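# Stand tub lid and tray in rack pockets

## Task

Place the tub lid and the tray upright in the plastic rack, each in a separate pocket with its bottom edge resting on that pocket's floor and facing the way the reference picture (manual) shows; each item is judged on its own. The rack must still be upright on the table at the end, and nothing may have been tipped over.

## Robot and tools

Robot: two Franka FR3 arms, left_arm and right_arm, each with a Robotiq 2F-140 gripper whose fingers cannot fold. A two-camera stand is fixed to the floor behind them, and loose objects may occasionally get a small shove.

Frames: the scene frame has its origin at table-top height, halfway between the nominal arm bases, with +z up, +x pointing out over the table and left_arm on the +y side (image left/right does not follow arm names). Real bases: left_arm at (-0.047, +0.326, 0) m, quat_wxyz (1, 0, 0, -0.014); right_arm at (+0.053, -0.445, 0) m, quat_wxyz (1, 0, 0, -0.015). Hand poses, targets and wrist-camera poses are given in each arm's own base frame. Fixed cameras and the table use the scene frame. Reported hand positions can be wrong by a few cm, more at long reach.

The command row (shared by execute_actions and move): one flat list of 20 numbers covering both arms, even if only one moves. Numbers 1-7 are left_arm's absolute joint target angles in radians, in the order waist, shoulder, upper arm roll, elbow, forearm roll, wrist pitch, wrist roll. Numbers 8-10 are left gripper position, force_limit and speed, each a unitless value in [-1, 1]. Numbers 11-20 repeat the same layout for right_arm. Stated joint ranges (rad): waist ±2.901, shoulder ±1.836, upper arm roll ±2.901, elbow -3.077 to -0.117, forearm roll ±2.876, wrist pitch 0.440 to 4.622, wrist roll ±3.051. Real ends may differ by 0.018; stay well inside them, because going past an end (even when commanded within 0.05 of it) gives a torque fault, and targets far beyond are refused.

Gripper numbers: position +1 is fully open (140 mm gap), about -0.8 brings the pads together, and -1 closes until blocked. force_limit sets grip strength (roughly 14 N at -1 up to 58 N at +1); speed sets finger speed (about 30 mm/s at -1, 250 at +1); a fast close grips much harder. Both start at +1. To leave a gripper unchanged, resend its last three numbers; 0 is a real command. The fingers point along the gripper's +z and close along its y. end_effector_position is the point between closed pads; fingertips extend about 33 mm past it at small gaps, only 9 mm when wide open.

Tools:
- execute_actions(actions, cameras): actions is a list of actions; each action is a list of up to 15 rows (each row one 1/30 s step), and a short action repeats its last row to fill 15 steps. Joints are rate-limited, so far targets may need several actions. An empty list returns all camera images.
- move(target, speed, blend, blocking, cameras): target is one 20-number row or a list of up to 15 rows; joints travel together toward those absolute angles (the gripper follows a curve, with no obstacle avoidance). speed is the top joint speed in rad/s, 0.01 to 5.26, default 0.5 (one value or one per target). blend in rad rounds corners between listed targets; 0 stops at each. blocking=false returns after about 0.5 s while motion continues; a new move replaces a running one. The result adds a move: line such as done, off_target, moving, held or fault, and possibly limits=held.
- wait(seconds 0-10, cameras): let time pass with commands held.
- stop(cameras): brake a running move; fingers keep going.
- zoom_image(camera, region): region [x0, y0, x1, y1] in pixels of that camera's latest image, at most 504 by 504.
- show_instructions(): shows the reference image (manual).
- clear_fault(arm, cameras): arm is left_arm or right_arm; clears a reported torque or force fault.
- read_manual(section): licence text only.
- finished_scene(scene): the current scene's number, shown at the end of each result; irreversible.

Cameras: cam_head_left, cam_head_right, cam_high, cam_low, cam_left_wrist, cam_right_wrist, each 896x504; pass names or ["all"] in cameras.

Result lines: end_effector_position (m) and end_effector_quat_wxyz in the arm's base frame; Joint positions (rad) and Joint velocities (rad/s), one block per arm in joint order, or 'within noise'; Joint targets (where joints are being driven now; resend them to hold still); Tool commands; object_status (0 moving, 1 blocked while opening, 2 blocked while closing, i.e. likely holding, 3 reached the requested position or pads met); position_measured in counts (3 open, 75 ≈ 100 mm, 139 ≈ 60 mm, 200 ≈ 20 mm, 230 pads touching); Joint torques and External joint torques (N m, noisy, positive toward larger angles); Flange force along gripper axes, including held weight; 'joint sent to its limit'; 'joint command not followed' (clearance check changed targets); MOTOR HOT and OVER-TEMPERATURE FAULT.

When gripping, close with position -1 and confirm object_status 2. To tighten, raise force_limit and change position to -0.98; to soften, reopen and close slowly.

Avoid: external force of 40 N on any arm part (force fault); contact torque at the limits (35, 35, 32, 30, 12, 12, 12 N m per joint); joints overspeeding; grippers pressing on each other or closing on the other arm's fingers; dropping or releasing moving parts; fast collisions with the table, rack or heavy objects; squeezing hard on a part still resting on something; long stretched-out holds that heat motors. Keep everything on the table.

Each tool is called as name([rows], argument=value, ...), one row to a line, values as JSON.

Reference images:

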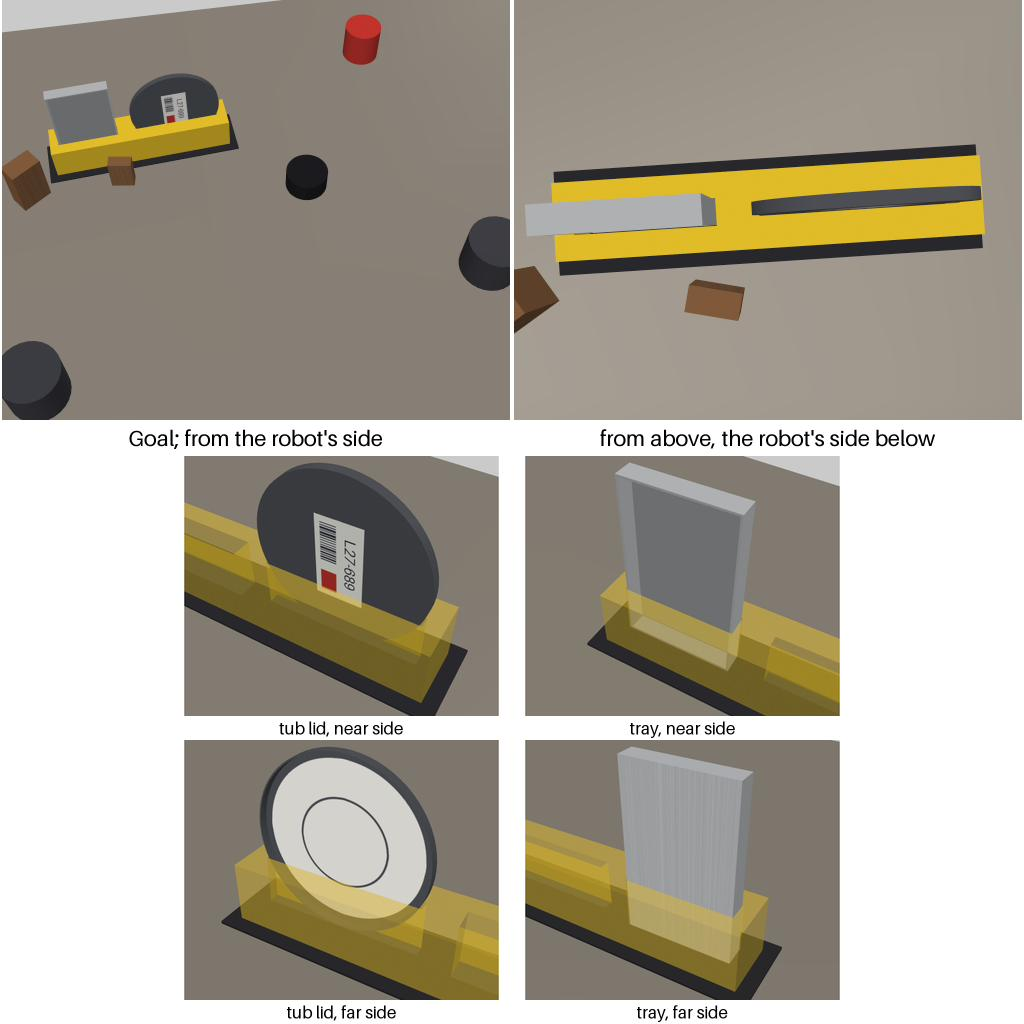

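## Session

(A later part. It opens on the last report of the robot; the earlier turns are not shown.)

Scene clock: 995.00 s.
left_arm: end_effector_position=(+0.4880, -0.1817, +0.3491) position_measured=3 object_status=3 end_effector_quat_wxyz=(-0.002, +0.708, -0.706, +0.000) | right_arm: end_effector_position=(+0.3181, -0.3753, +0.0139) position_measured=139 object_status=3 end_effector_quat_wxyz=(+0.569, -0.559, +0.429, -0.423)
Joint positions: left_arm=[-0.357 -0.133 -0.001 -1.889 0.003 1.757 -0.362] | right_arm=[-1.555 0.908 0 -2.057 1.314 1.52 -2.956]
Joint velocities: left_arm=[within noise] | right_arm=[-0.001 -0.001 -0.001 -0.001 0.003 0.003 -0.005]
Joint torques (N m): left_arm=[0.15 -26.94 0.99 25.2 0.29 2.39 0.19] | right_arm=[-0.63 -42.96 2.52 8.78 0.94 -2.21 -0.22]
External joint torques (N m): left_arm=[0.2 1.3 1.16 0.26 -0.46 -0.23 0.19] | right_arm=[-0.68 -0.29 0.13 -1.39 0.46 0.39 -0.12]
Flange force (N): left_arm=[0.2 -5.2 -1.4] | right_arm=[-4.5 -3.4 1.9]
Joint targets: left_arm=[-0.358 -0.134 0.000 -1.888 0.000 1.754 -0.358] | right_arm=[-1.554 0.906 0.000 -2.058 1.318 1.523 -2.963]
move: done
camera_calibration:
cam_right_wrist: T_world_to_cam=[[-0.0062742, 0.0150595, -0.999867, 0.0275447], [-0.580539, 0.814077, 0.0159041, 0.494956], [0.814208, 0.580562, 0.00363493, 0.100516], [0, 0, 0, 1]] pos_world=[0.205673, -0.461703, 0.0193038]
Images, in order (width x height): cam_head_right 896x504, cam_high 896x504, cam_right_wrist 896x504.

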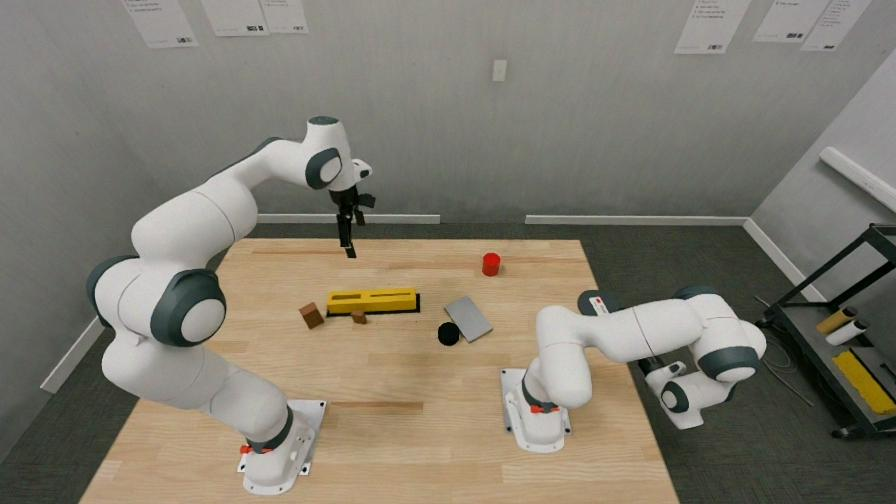

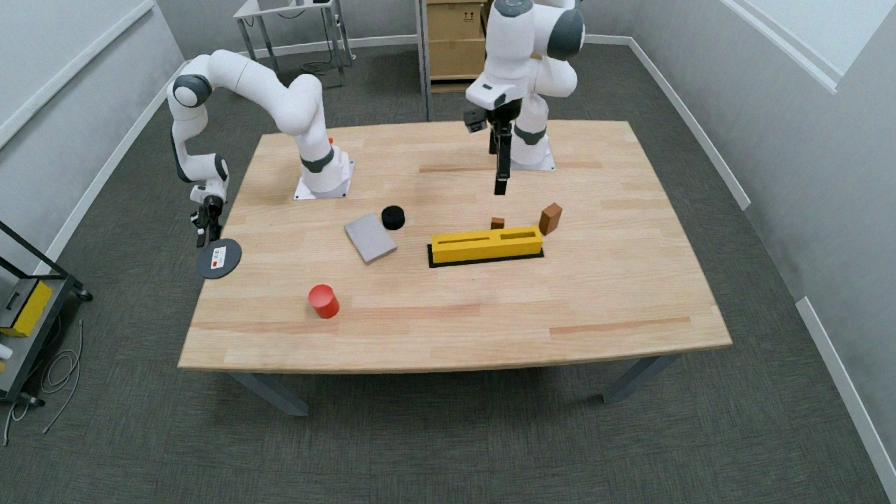

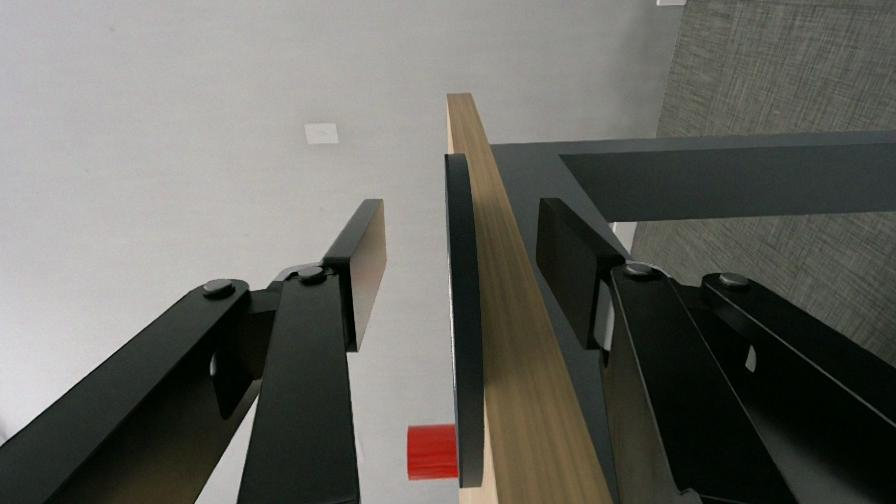

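move(target=[-0.358,-0.134,0,-1.888,0,1.754,-0.358,1,1,1,-1.4692,0.8904,0,-2.0891,1.4006,1.5431,-2.975,-0.08,1,0], speed=0.1, cameras=["cam_right_wrist","cam_high"])

zoom_image(camera="cam_high", region=[160, 180, 300, 290])

Scene clock: 1019.73 s.
left_arm: end_effector_position=(+0.4880, -0.1817, +0.3491) position_measured=3 object_status=3 end_effector_quat_wxyz=(-0.002, +0.708, -0.706, +0.000) | right_arm: end_effector_position=(+0.3545, -0.3648, +0.0151) position_measured=139 object_status=3 end_effector_quat_wxyz=(+0.568, -0.561, +0.430, -0.423)
Joint positions: left_arm=[-0.357 -0.133 -0.001 -1.889 0.003 1.757 -0.362] | right_arm=[-1.471 0.893 0 -2.088 1.396 1.54 -2.969]
Joint velocities: left_arm=[within noise] | right_arm=[0.001 -0.001 0 0 0.003 0.003 -0.004]
Joint torques (N m): left_arm=[0.14 -26.94 1.02 25.19 0.3 2.38 0.2] | right_arm=[-0.45 -42.59 2.4 8.54 0.86 -2.28 -0.31]
External joint torques (N m): left_arm=[0.14 1.15 1.11 0.29 -0.46 -0.24 0.2] | right_arm=[-0.62 -0.1 0.01 -1.59 0.43 0.33 -0.21]
Flange force (N): left_arm=[0.2 -4.9 -1.5] | right_arm=[-5.1 -3.2 1.4]
Joint targets: left_arm=[-0.358 -0.134 0.000 -1.888 0.000 1.754 -0.358] | right_arm=[-1.469 0.890 0.000 -2.089 1.401 1.543 -2.975]
move: done
camera_calibration:
cam_right_wrist: T_world_to_cam=[[-0.00962937, 0.0132174, -0.999866, 0.029393], [-0.580256, 0.81427, 0.0163522, 0.507462], [0.814378, 0.580335, -0.00017144, 0.0647976], [0, 0, 0, 1]] pos_world=[0.241971, -0.451204, 0.021102]
Images, in order (width x height): cam_high 896x504, cam_right_wrist 896x504.

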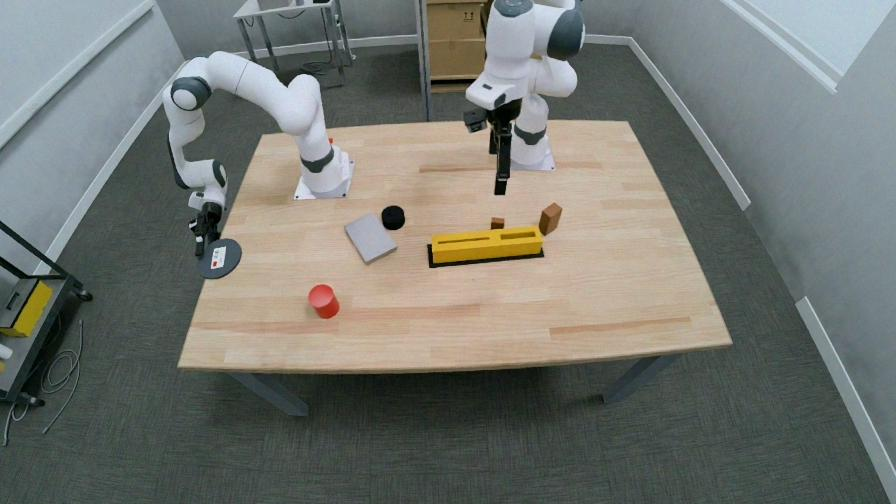

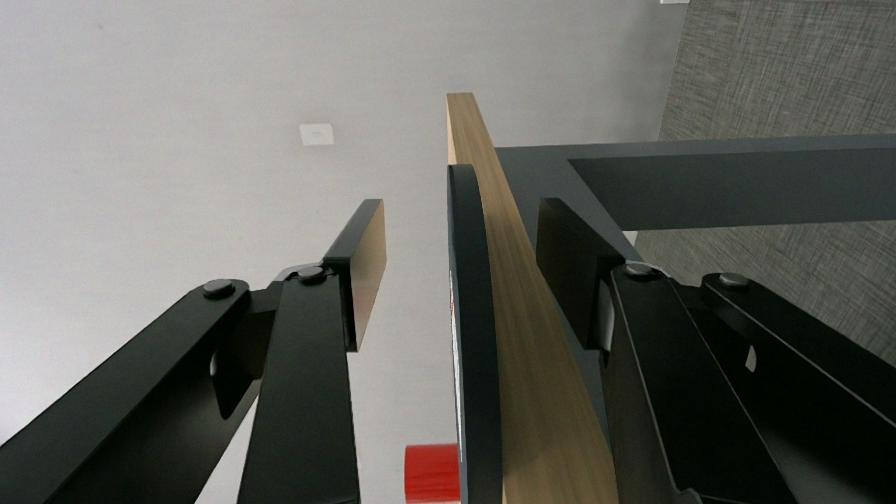

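Scaled by 3.600 from the camera's 896x504 image, which has a finer 1280x720 frame.

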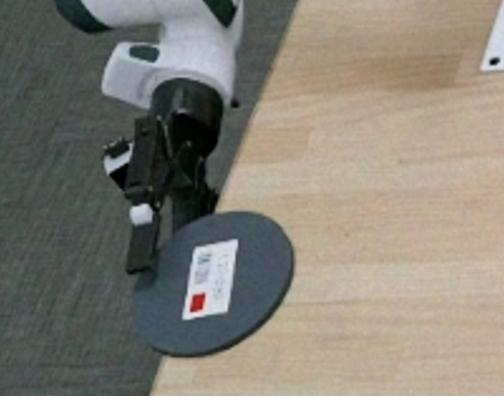

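move(target=[-0.358,-0.134,0,-1.888,0,1.754,-0.358,1,1,1,-1.4692,0.8904,0,-2.0891,1.4006,1.5431,-2.975,-1,-0.05,-1], speed=0.1, cameras=["cam_right_wrist","cam_high"])

zoom_image(camera="cam_high", region=[160, 180, 300, 290])

Scene clock: 1028.03 s.
left_arm: end_effector_position=(+0.4880, -0.1817, +0.3491) position_measured=3 object_status=3 end_effector_quat_wxyz=(-0.002, +0.708, -0.706, +0.000) | right_arm: end_effector_position=(+0.3545, -0.3650, +0.0151) position_measured=217 object_status=0 end_effector_quat_wxyz=(+0.567, -0.561, +0.429, -0.423)
Joint positions: left_arm=[-0.357 -0.133 -0.001 -1.889 0.003 1.757 -0.362] | right_arm=[-1.471 0.892 0 -2.088 1.397 1.541 -2.97]
Joint torques (N m): left_arm=[0.13 -26.96 0.96 25.23 0.29 2.39 0.17] | right_arm=[-0.5 -42.48 2.12 8.66 0.81 -2.16 -0.28]
External joint torques (N m): left_arm=[0.01 1.28 0.93 0.25 -0.48 -0.24 0.17] | right_arm=[-0.43 0.09 -0.09 -1.57 0.36 0.44 -0.18]
Flange force (N): left_arm=[0.6 -5.0 -1.4] | right_arm=[-4.8 -2.7 1.4]
Joint targets: left_arm=[-0.358 -0.134 0.000 -1.888 0.000 1.754 -0.358] | right_arm=[-1.469 0.890 0.000 -2.089 1.401 1.543 -2.975]
move: done
camera_calibration:
cam_right_wrist: T_world_to_cam=[[-0.00967703, 0.011943, -0.999882, 0.028932], [-0.579853, 0.814577, 0.0153415, 0.507605], [0.814664, 0.579933, -0.000957521, 0.0646224], [0, 0, 0, 1]] pos_world=[0.241971, -0.451306, 0.021203]
Images, in order (width x height): cam_high 896x504, cam_right_wrist 896x504.

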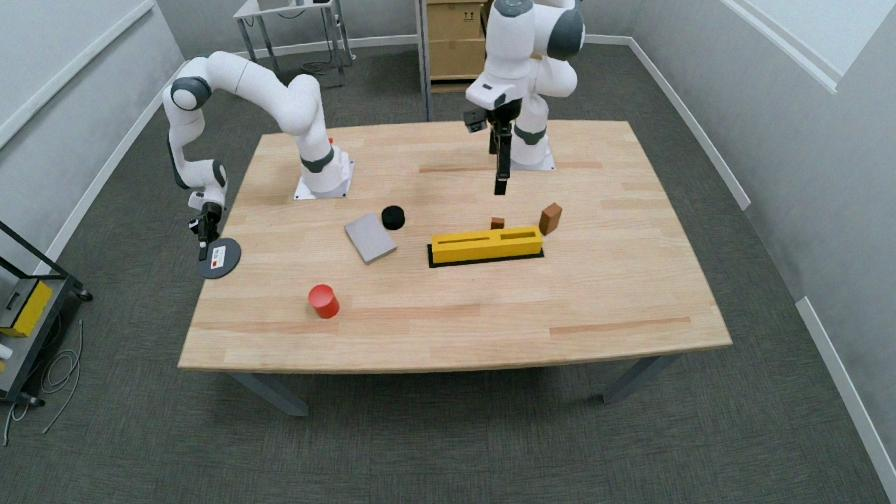

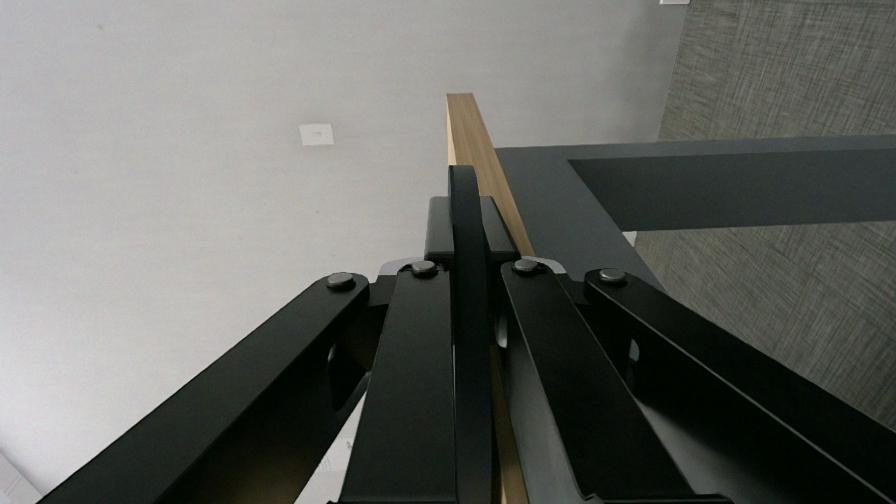

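Scaled by 3.600 from the camera's 896x504 image, which has a finer 1280x720 frame.

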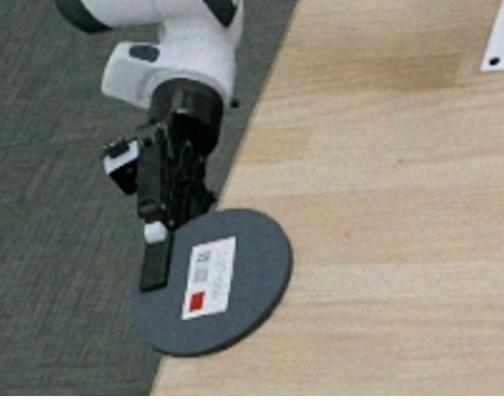

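move(target=[0.6,-0.3,0,-1.888,0,1.754,-0.358,1,1,1,-1.4753,0.5431,0,-2.2966,1.4002,1.518,-2.83,-1,-0.05,-1], speed=0.35, cameras=["cam_right_wrist","cam_high","cam_low","cam_head_right"])

Scene clock: 1096.33 s.
left_arm: end_effector_position=(+0.4214, +0.2891, +0.4344) position_measured=3 object_status=3 end_effector_quat_wxyz=(-0.066, +0.951, -0.299, +0.050) | right_arm: end_effector_position=(+0.3545, -0.3624, +0.1328) position_measured=217 object_status=2 end_effector_quat_wxyz=(+0.565, -0.564, +0.429, -0.423)
Joint positions: left_arm=[0.599 -0.298 0.001 -1.889 0.002 1.757 -0.362] | right_arm=[-1.474 0.545 0 -2.295 1.397 1.521 -2.837]
Joint velocities: left_arm=[within noise] | right_arm=[0 0 0 0.001 0.001 0 0.005]
Joint torques (N m): left_arm=[0.75 -21.25 0.01 24.8 0.46 2.79 0.12] | right_arm=[-1.25 -38.56 1.82 11.79 1.09 -2.85 0.3]
External joint torques (N m): left_arm=[0.66 0.53 0.14 0.23 -0.32 -0.2 0.14] | right_arm=[-1.29 -0.32 0.26 -1.4 0.27 -0.34 0.41]
Flange force (N): left_arm=[0.1 -2.7 -1.2] | right_arm=[-4.0 -3.5 -0.3]
Joint targets: left_arm=[0.600 -0.300 0.000 -1.888 0.000 1.754 -0.358] | right_arm=[-1.475 0.543 0.000 -2.297 1.400 1.518 -2.830]
move: done
camera_calibration:
cam_right_wrist: T_world_to_cam=[[-0.0136762, 0.00552783, -0.999891, 0.145682], [-0.580977, 0.813825, 0.0124456, 0.504205], [0.813805, 0.581084, -0.00791848, 0.064824], [0, 0, 0, 1]] pos_world=[0.24217, -0.448808, 0.139904]
Images, in order (width x height): cam_head_right 896x504, cam_high 896x504, cam_low 896x504, cam_right_wrist 896x504.

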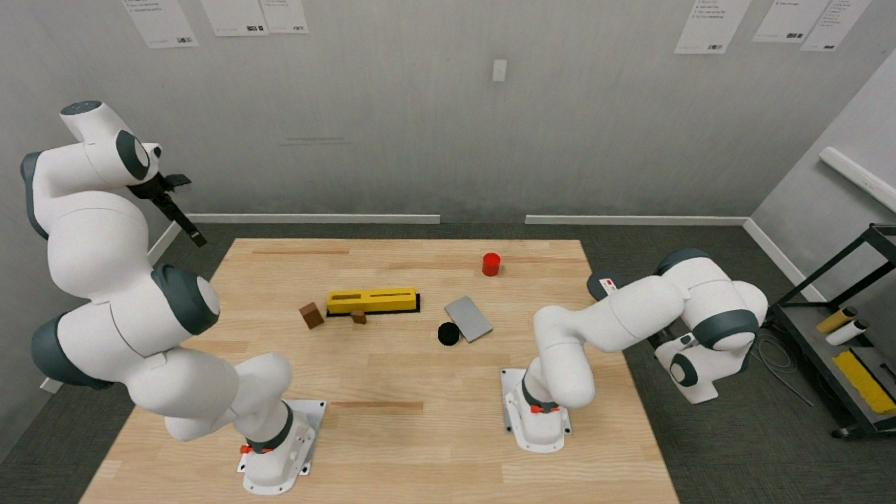

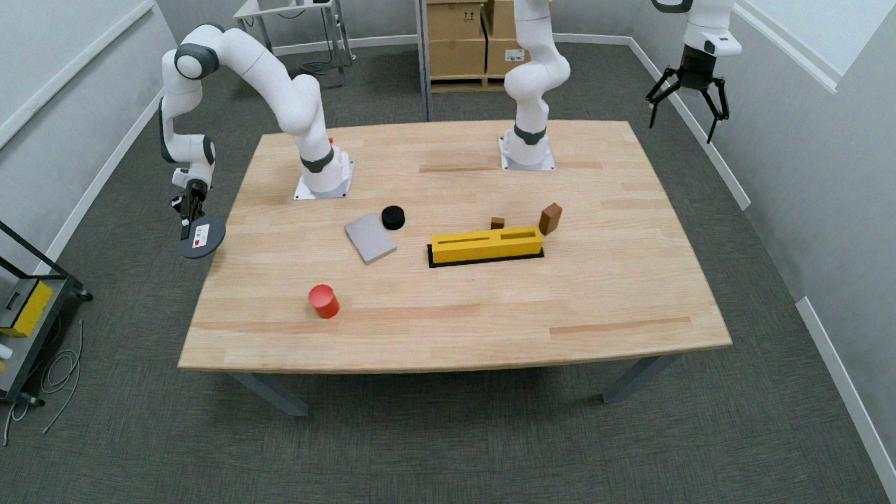

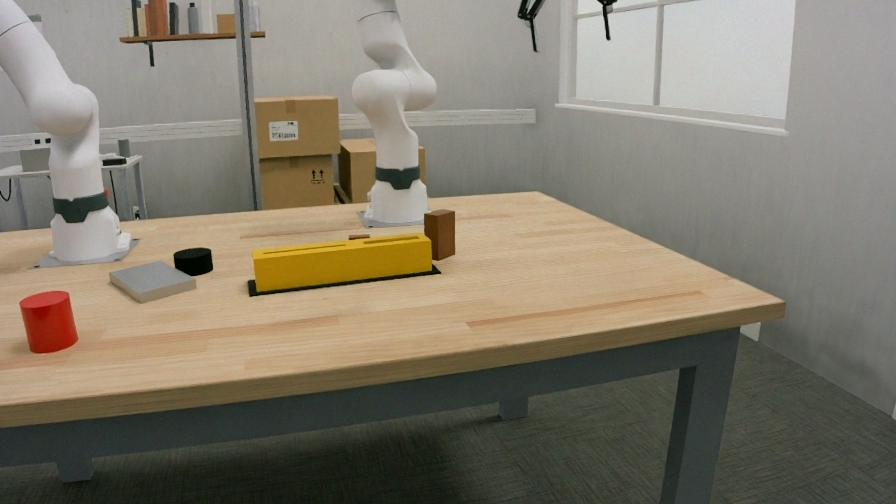

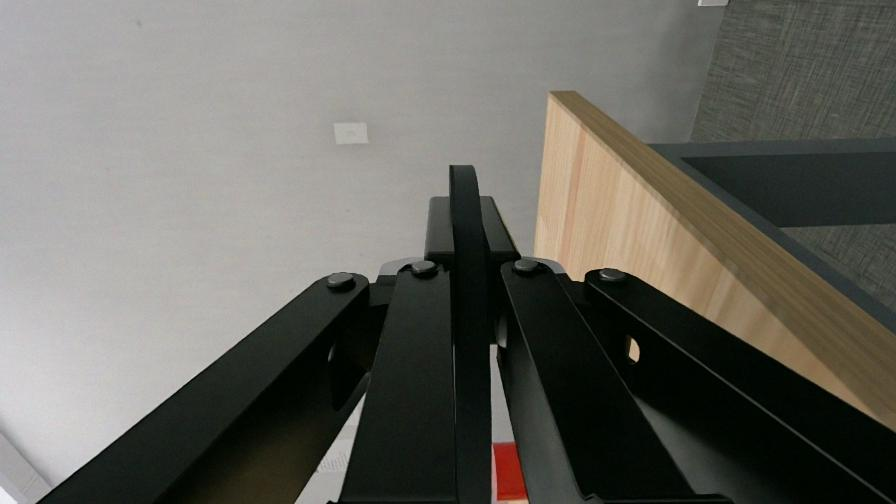

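move([
  [0.6,-0.3,0,-1.888,0,1.754,-0.358,1,1,1,-0.22,0.0,0,-2.0,0.7,1.75,-2.5,-1,-0.05,-1],
  [0.6,-0.3,0,-1.888,0,1.754,-0.358,1,1,1,1.031,0.3441,0,-1.5256,0,1.8697,-2.216,-1,-0.05,-1],
], speed=0.7, blend=[0.2,0], cameras=["all"])

Scene clock: 1108.27 s.
left_arm: end_effector_position=(+0.4214, +0.2891, +0.4344) position_measured=3 object_status=3 end_effector_quat_wxyz=(-0.066, +0.951, -0.299, +0.050) | right_arm: end_effector_position=(+0.3382, +0.5699, +0.2511) position_measured=217 object_status=2 end_effector_quat_wxyz=(-0.002, +0.666, +0.746, -0.001)
Joint positions: left_arm=[0.599 -0.298 0.001 -1.889 0.002 1.757 -0.362] | right_arm=[1.032 0.341 0.002 -1.527 0.004 1.867 -2.223]
Joint velocities: left_arm=[within noise] | right_arm=[0.001 -0.001 0 0.002 0.002 -0.001 0.006]
Joint torques (N m): left_arm=[0.71 -21.28 0.08 24.81 0.47 2.78 0.18] | right_arm=[-0.77 -43.48 0.54 25.11 0.58 2.76 0.27]
External joint torques (N m): left_arm=[0.61 0.65 0.21 0.12 -0.31 -0.24 0.2] | right_arm=[-0.88 0.71 0.09 0.01 -0.33 0.13 0.27]
Flange force (N): left_arm=[-0.1 -2.7 -1.0] | right_arm=[1.6 1.7 0.5]
Joint targets: left_arm=[0.600 -0.300 0.000 -1.888 0.000 1.754 -0.358] | right_arm=[1.031 0.344 0.000 -1.526 0.000 1.870 -2.216]
move: done
camera_calibration:
cam_left_wrist: T_world_to_cam=[[-0.55131, -0.820035, -0.153619, 0.543878], [-0.823681, 0.505703, 0.256542, 0.0981051], [-0.132688, 0.267967, -0.954247, 0.534496], [0, 0, 0, 1]] pos_world=[0.451574, 0.253159, 0.568423]
cam_right_wrist: T_world_to_cam=[[0.99365, 0.112434, 0.0042684, -0.395114], [0.104598, -0.93705, 0.33316, 0.419965], [0.0414582, -0.330598, -0.94286, 0.552804], [0, 0, 0, 1]] pos_world=[0.325759, 0.620709, 0.382988]

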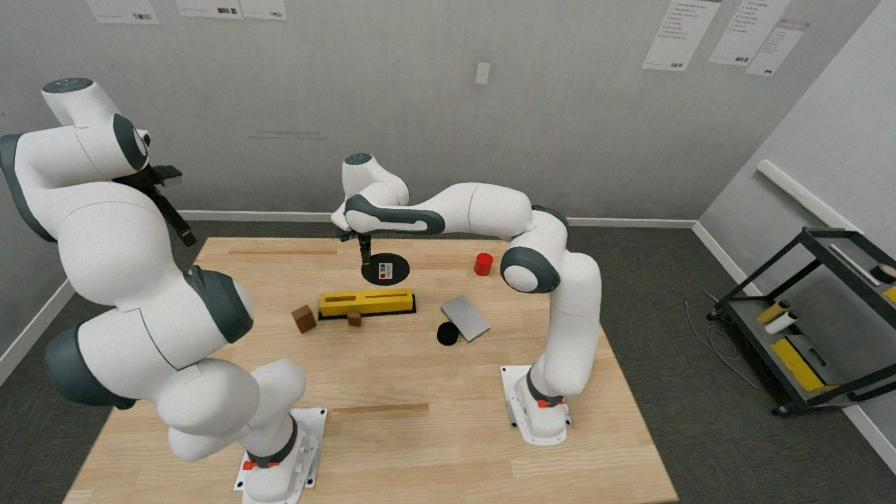

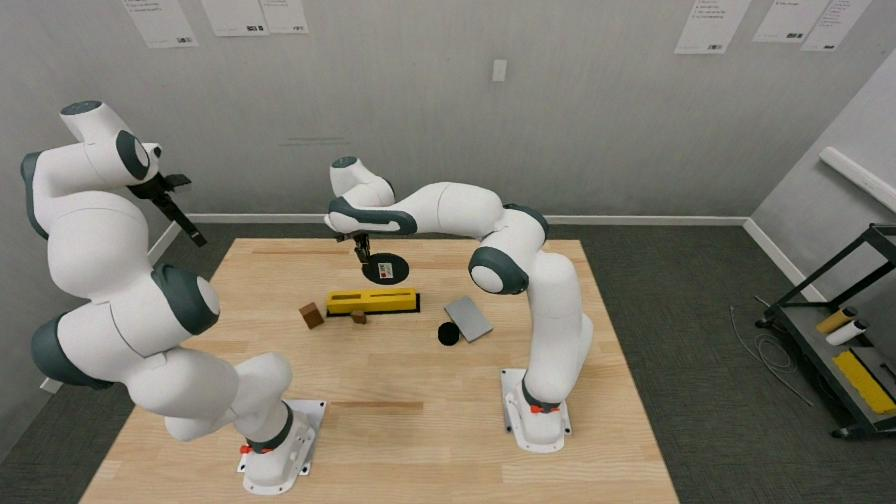

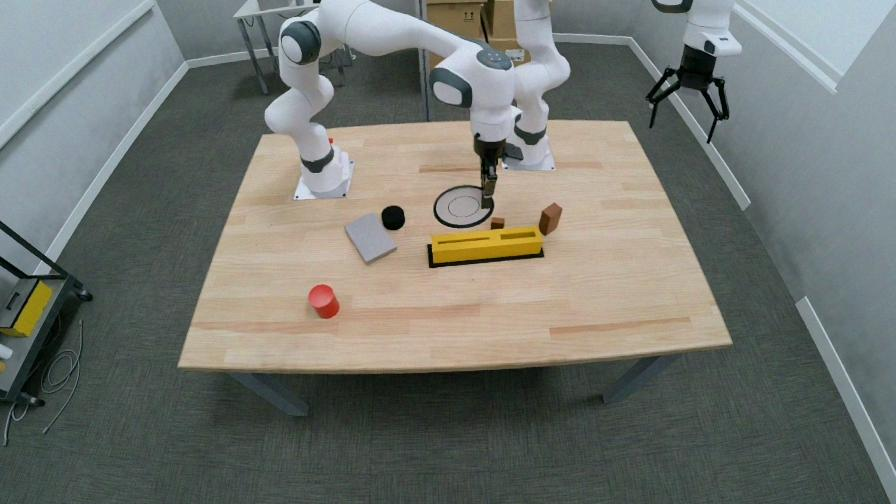

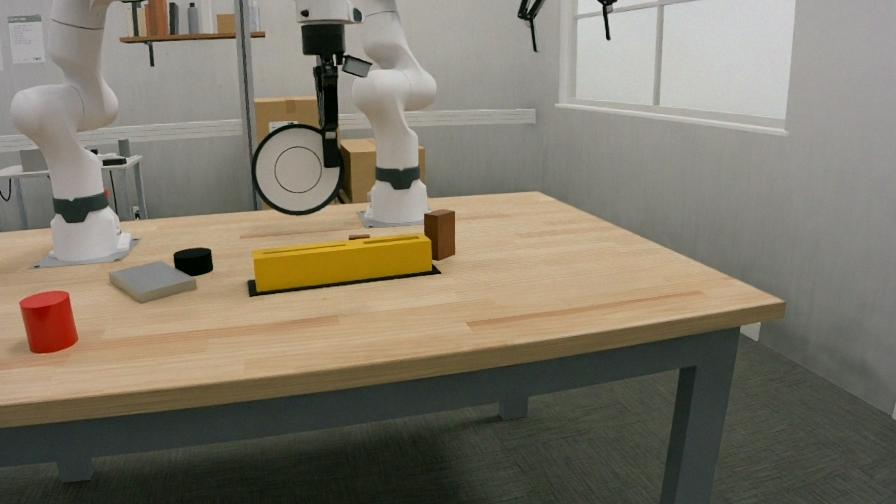

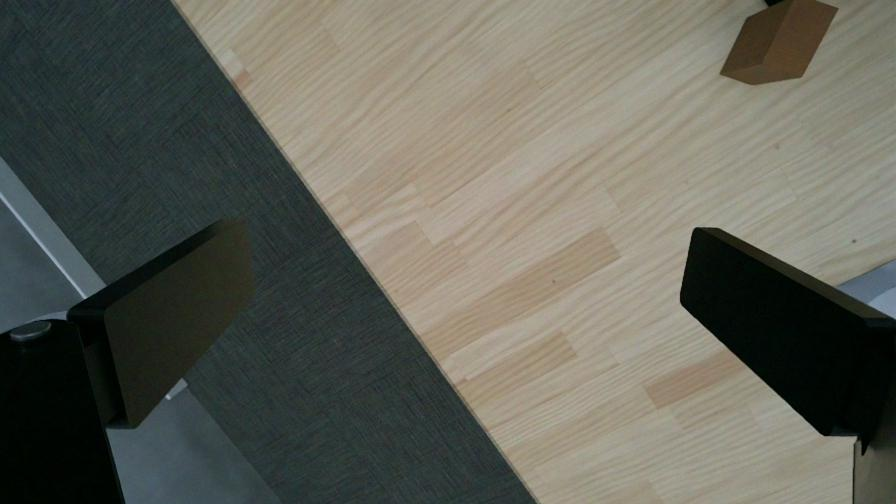

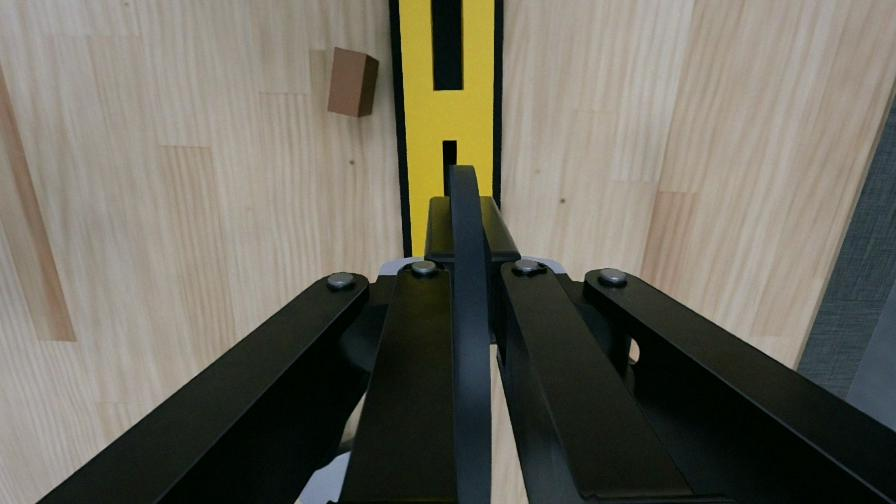

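zoom_image(camera="cam_low", region=[220, 90, 480, 310])

zoom_image(camera="cam_head_right", region=[310, 220, 450, 330])

zoom_image(camera="cam_right_wrist", region=[380, 0, 540, 270])

Scaled by 1.938 from the camera's 896x504 image, which has a finer 1280x720 frame.

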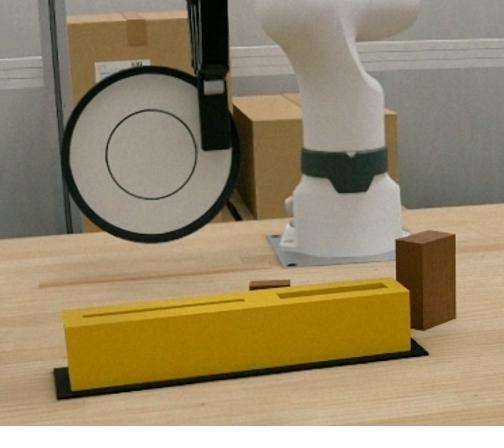

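Scaled by 3.600 from the camera's 896x504 image, which has a finer 1280x720 frame.

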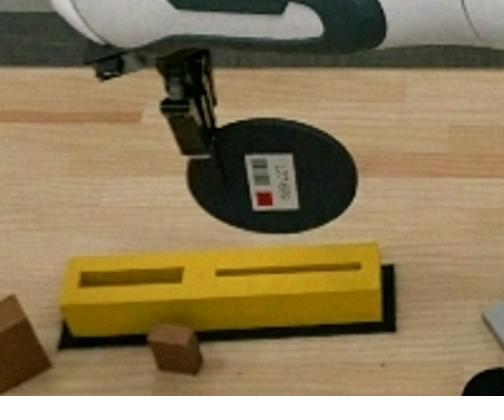

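Scaled by 1.867 from the camera's 896x504 image, which has a finer 1280x720 frame.

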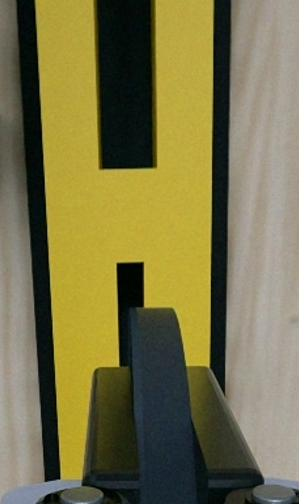

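move(target=[0.8465,0.835,0,-1.517,-0.927,1.027,0.977,1,1,1,1.0435,0.3473,0,-1.5207,0,1.868,-2.2203,-1,-0.05,-1], speed=0.6, cameras=["all"])

Scene clock: 1214.60 s.
left_arm: end_effector_position=(+0.4698, +0.1474, +0.1976) position_measured=3 object_status=3 end_effector_quat_wxyz=(+0.492, +0.507, -0.494, +0.507) | right_arm: end_effector_position=(+0.3333, +0.5744, +0.2514) position_measured=217 object_status=2 end_effector_quat_wxyz=(-0.002, +0.663, +0.749, +0.000)
Joint positions: left_arm=[0.846 0.836 0 -1.518 -0.924 1.03 0.971] | right_arm=[1.042 0.344 0.002 -1.522 0.004 1.867 -2.221]
Joint velocities: left_arm=[0.001 0 -0.001 0 -0.001 -0.001 0.006] | right_arm=[within noise]
Joint torques (N m): left_arm=[0.54 -47.46 -1.41 18.84 -2.18 -2.29 0.25] | right_arm=[-0.43 -43.52 0.61 25.17 0.63 2.52 0.14]
External joint torques (N m): left_arm=[0.44 1.94 0.13 0.59 -0.56 -0.2 0.22] | right_arm=[-0.42 0.79 0.25 0.03 -0.28 -0.13 0.14]
Flange force (N): left_arm=[-4.1 -5.7 -6.8] | right_arm=[2.5 1.9 -0.1]
Joint targets: left_arm=[0.847 0.835 0.000 -1.517 -0.927 1.027 0.977] | right_arm=[1.043 0.347 0.000 -1.521 0.000 1.868 -2.220]
move: done
camera_calibration:
cam_left_wrist: T_world_to_cam=[[-0.999539, -0.0279472, 0.0118419, 0.479089], [-0.0201221, 0.31804, -0.947864, 0.158607], [0.0227239, -0.947665, -0.318456, 0.333492], [0, 0, 0, 1]] pos_world=[0.474481, 0.278985, 0.250867]
cam_right_wrist: T_world_to_cam=[[0.992708, 0.120423, 0.00533935, -0.395328], [0.111839, -0.936665, 0.331889, 0.422358], [0.0449682, -0.328872, -0.943303, 0.552797], [0, 0, 0, 1]] pos_world=[0.320351, 0.625013, 0.38339]

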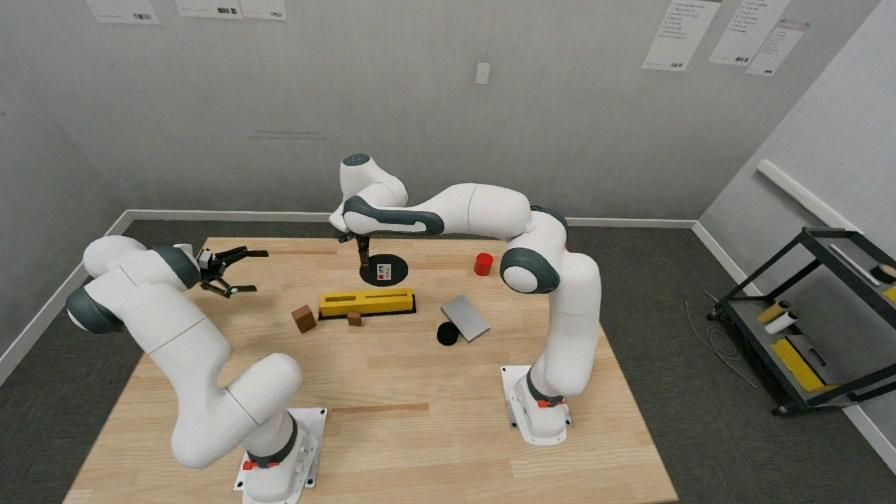

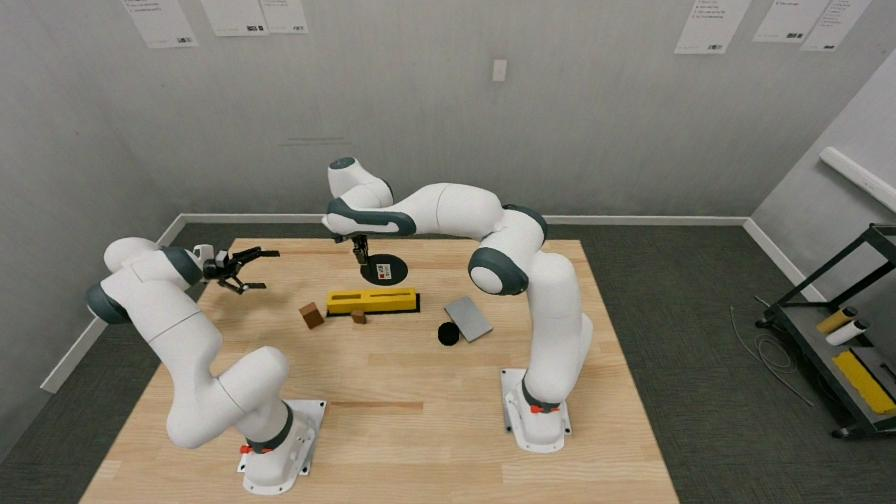

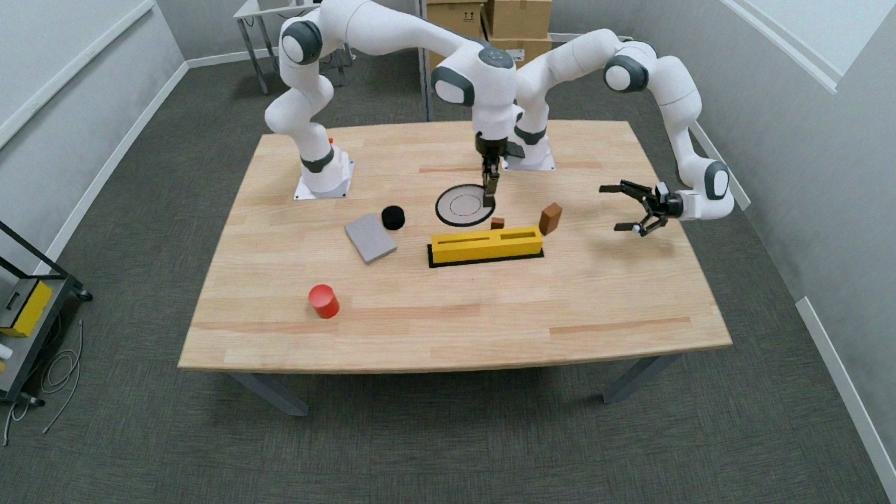

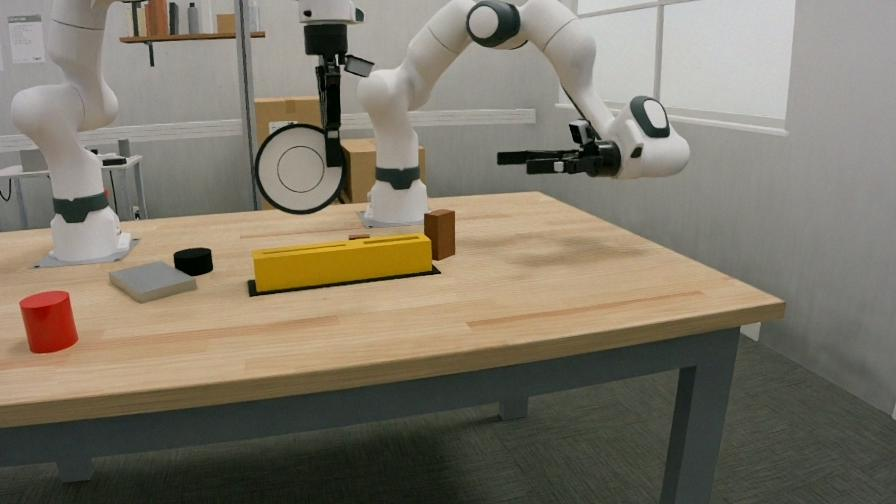

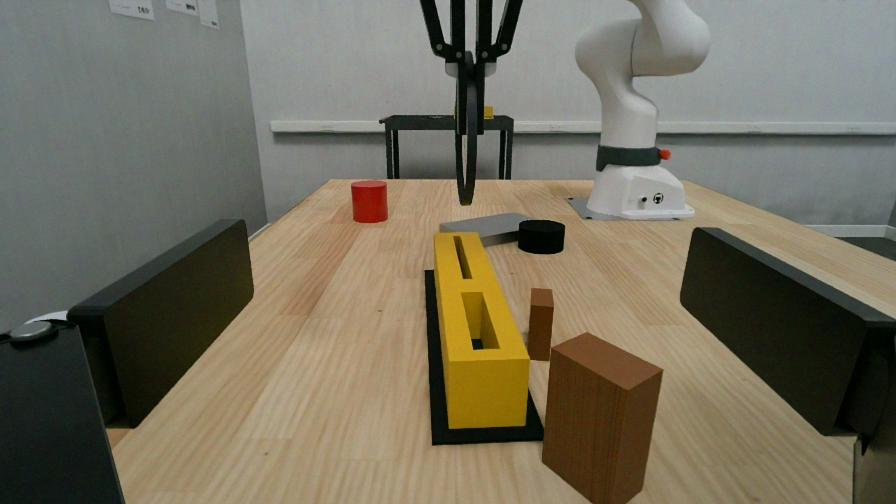

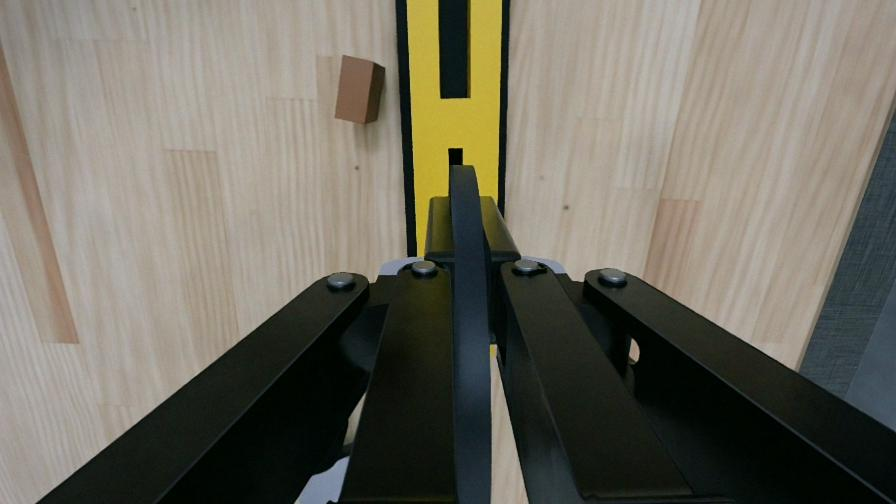

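zoom_image(camera="cam_left_wrist", region=[400, 40, 560, 300])

zoom_image(camera="cam_right_wrist", region=[380, 0, 540, 270])

Scaled by 1.938 from the camera's 896x504 image, which has a finer 1280x720 frame.

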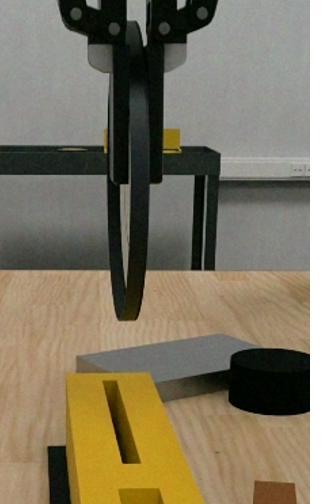

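Scaled by 1.867 from the camera's 896x504 image, which has a finer 1280x720 frame.

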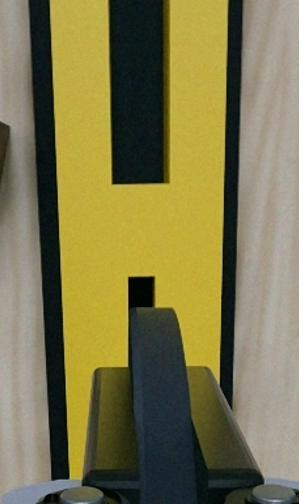

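zoom_image(camera="cam_left_wrist", region=[430, 130, 510, 290])

Scaled by 3.150 from the camera's 896x504 image, which has a finer 1280x720 frame.

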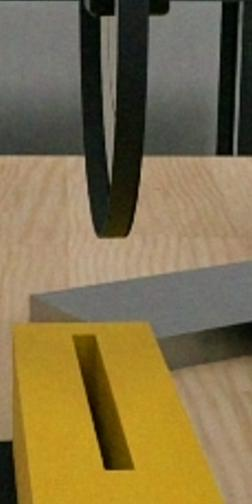

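zoom_image(camera="cam_left_wrist", region=[445, 170, 485, 210])

zoom_image(camera="cam_left_wrist", region=[445, 225, 485, 285])

zoom_image(camera="cam_left_wrist", region=[440, 110, 500, 170])

Scaled by 12.600 from the camera's 896x504 image, which has a finer 1280x720 frame.

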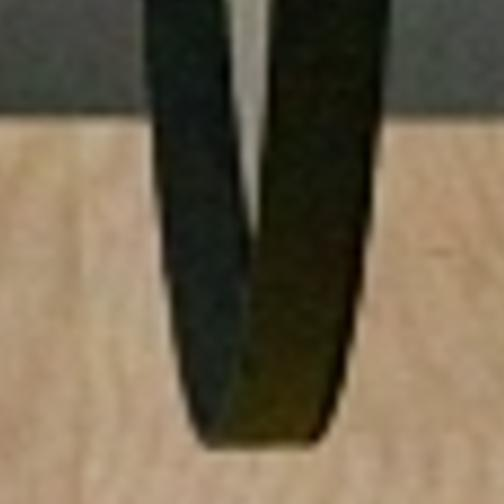

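Scaled by 8.400 from the camera's 896x504 image, which has a finer 1280x720 frame.

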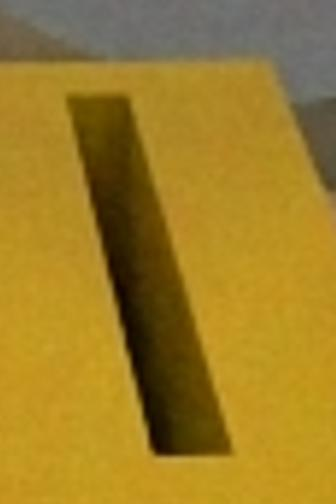

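Scaled by 8.400 from the camera's 896x504 image, which has a finer 1280x720 frame.

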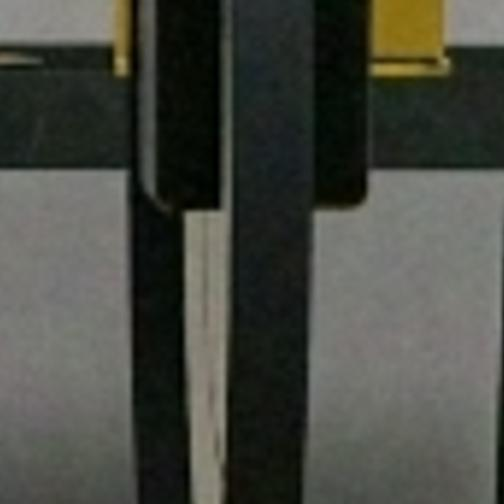

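zoom_image(camera="cam_left_wrist", region=[425, 335, 545, 450])

zoom_image(camera="cam_left_wrist", region=[250, 0, 350, 200])

Scaled by 4.200 from the camera's 896x504 image, which has a finer 1280x720 frame.

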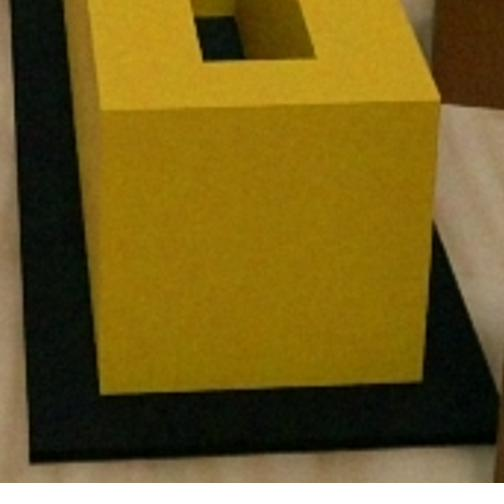

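Scaled by 2.520 from the camera's 896x504 image, which has a finer 1280x720 frame.

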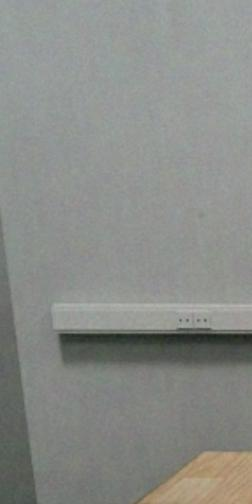

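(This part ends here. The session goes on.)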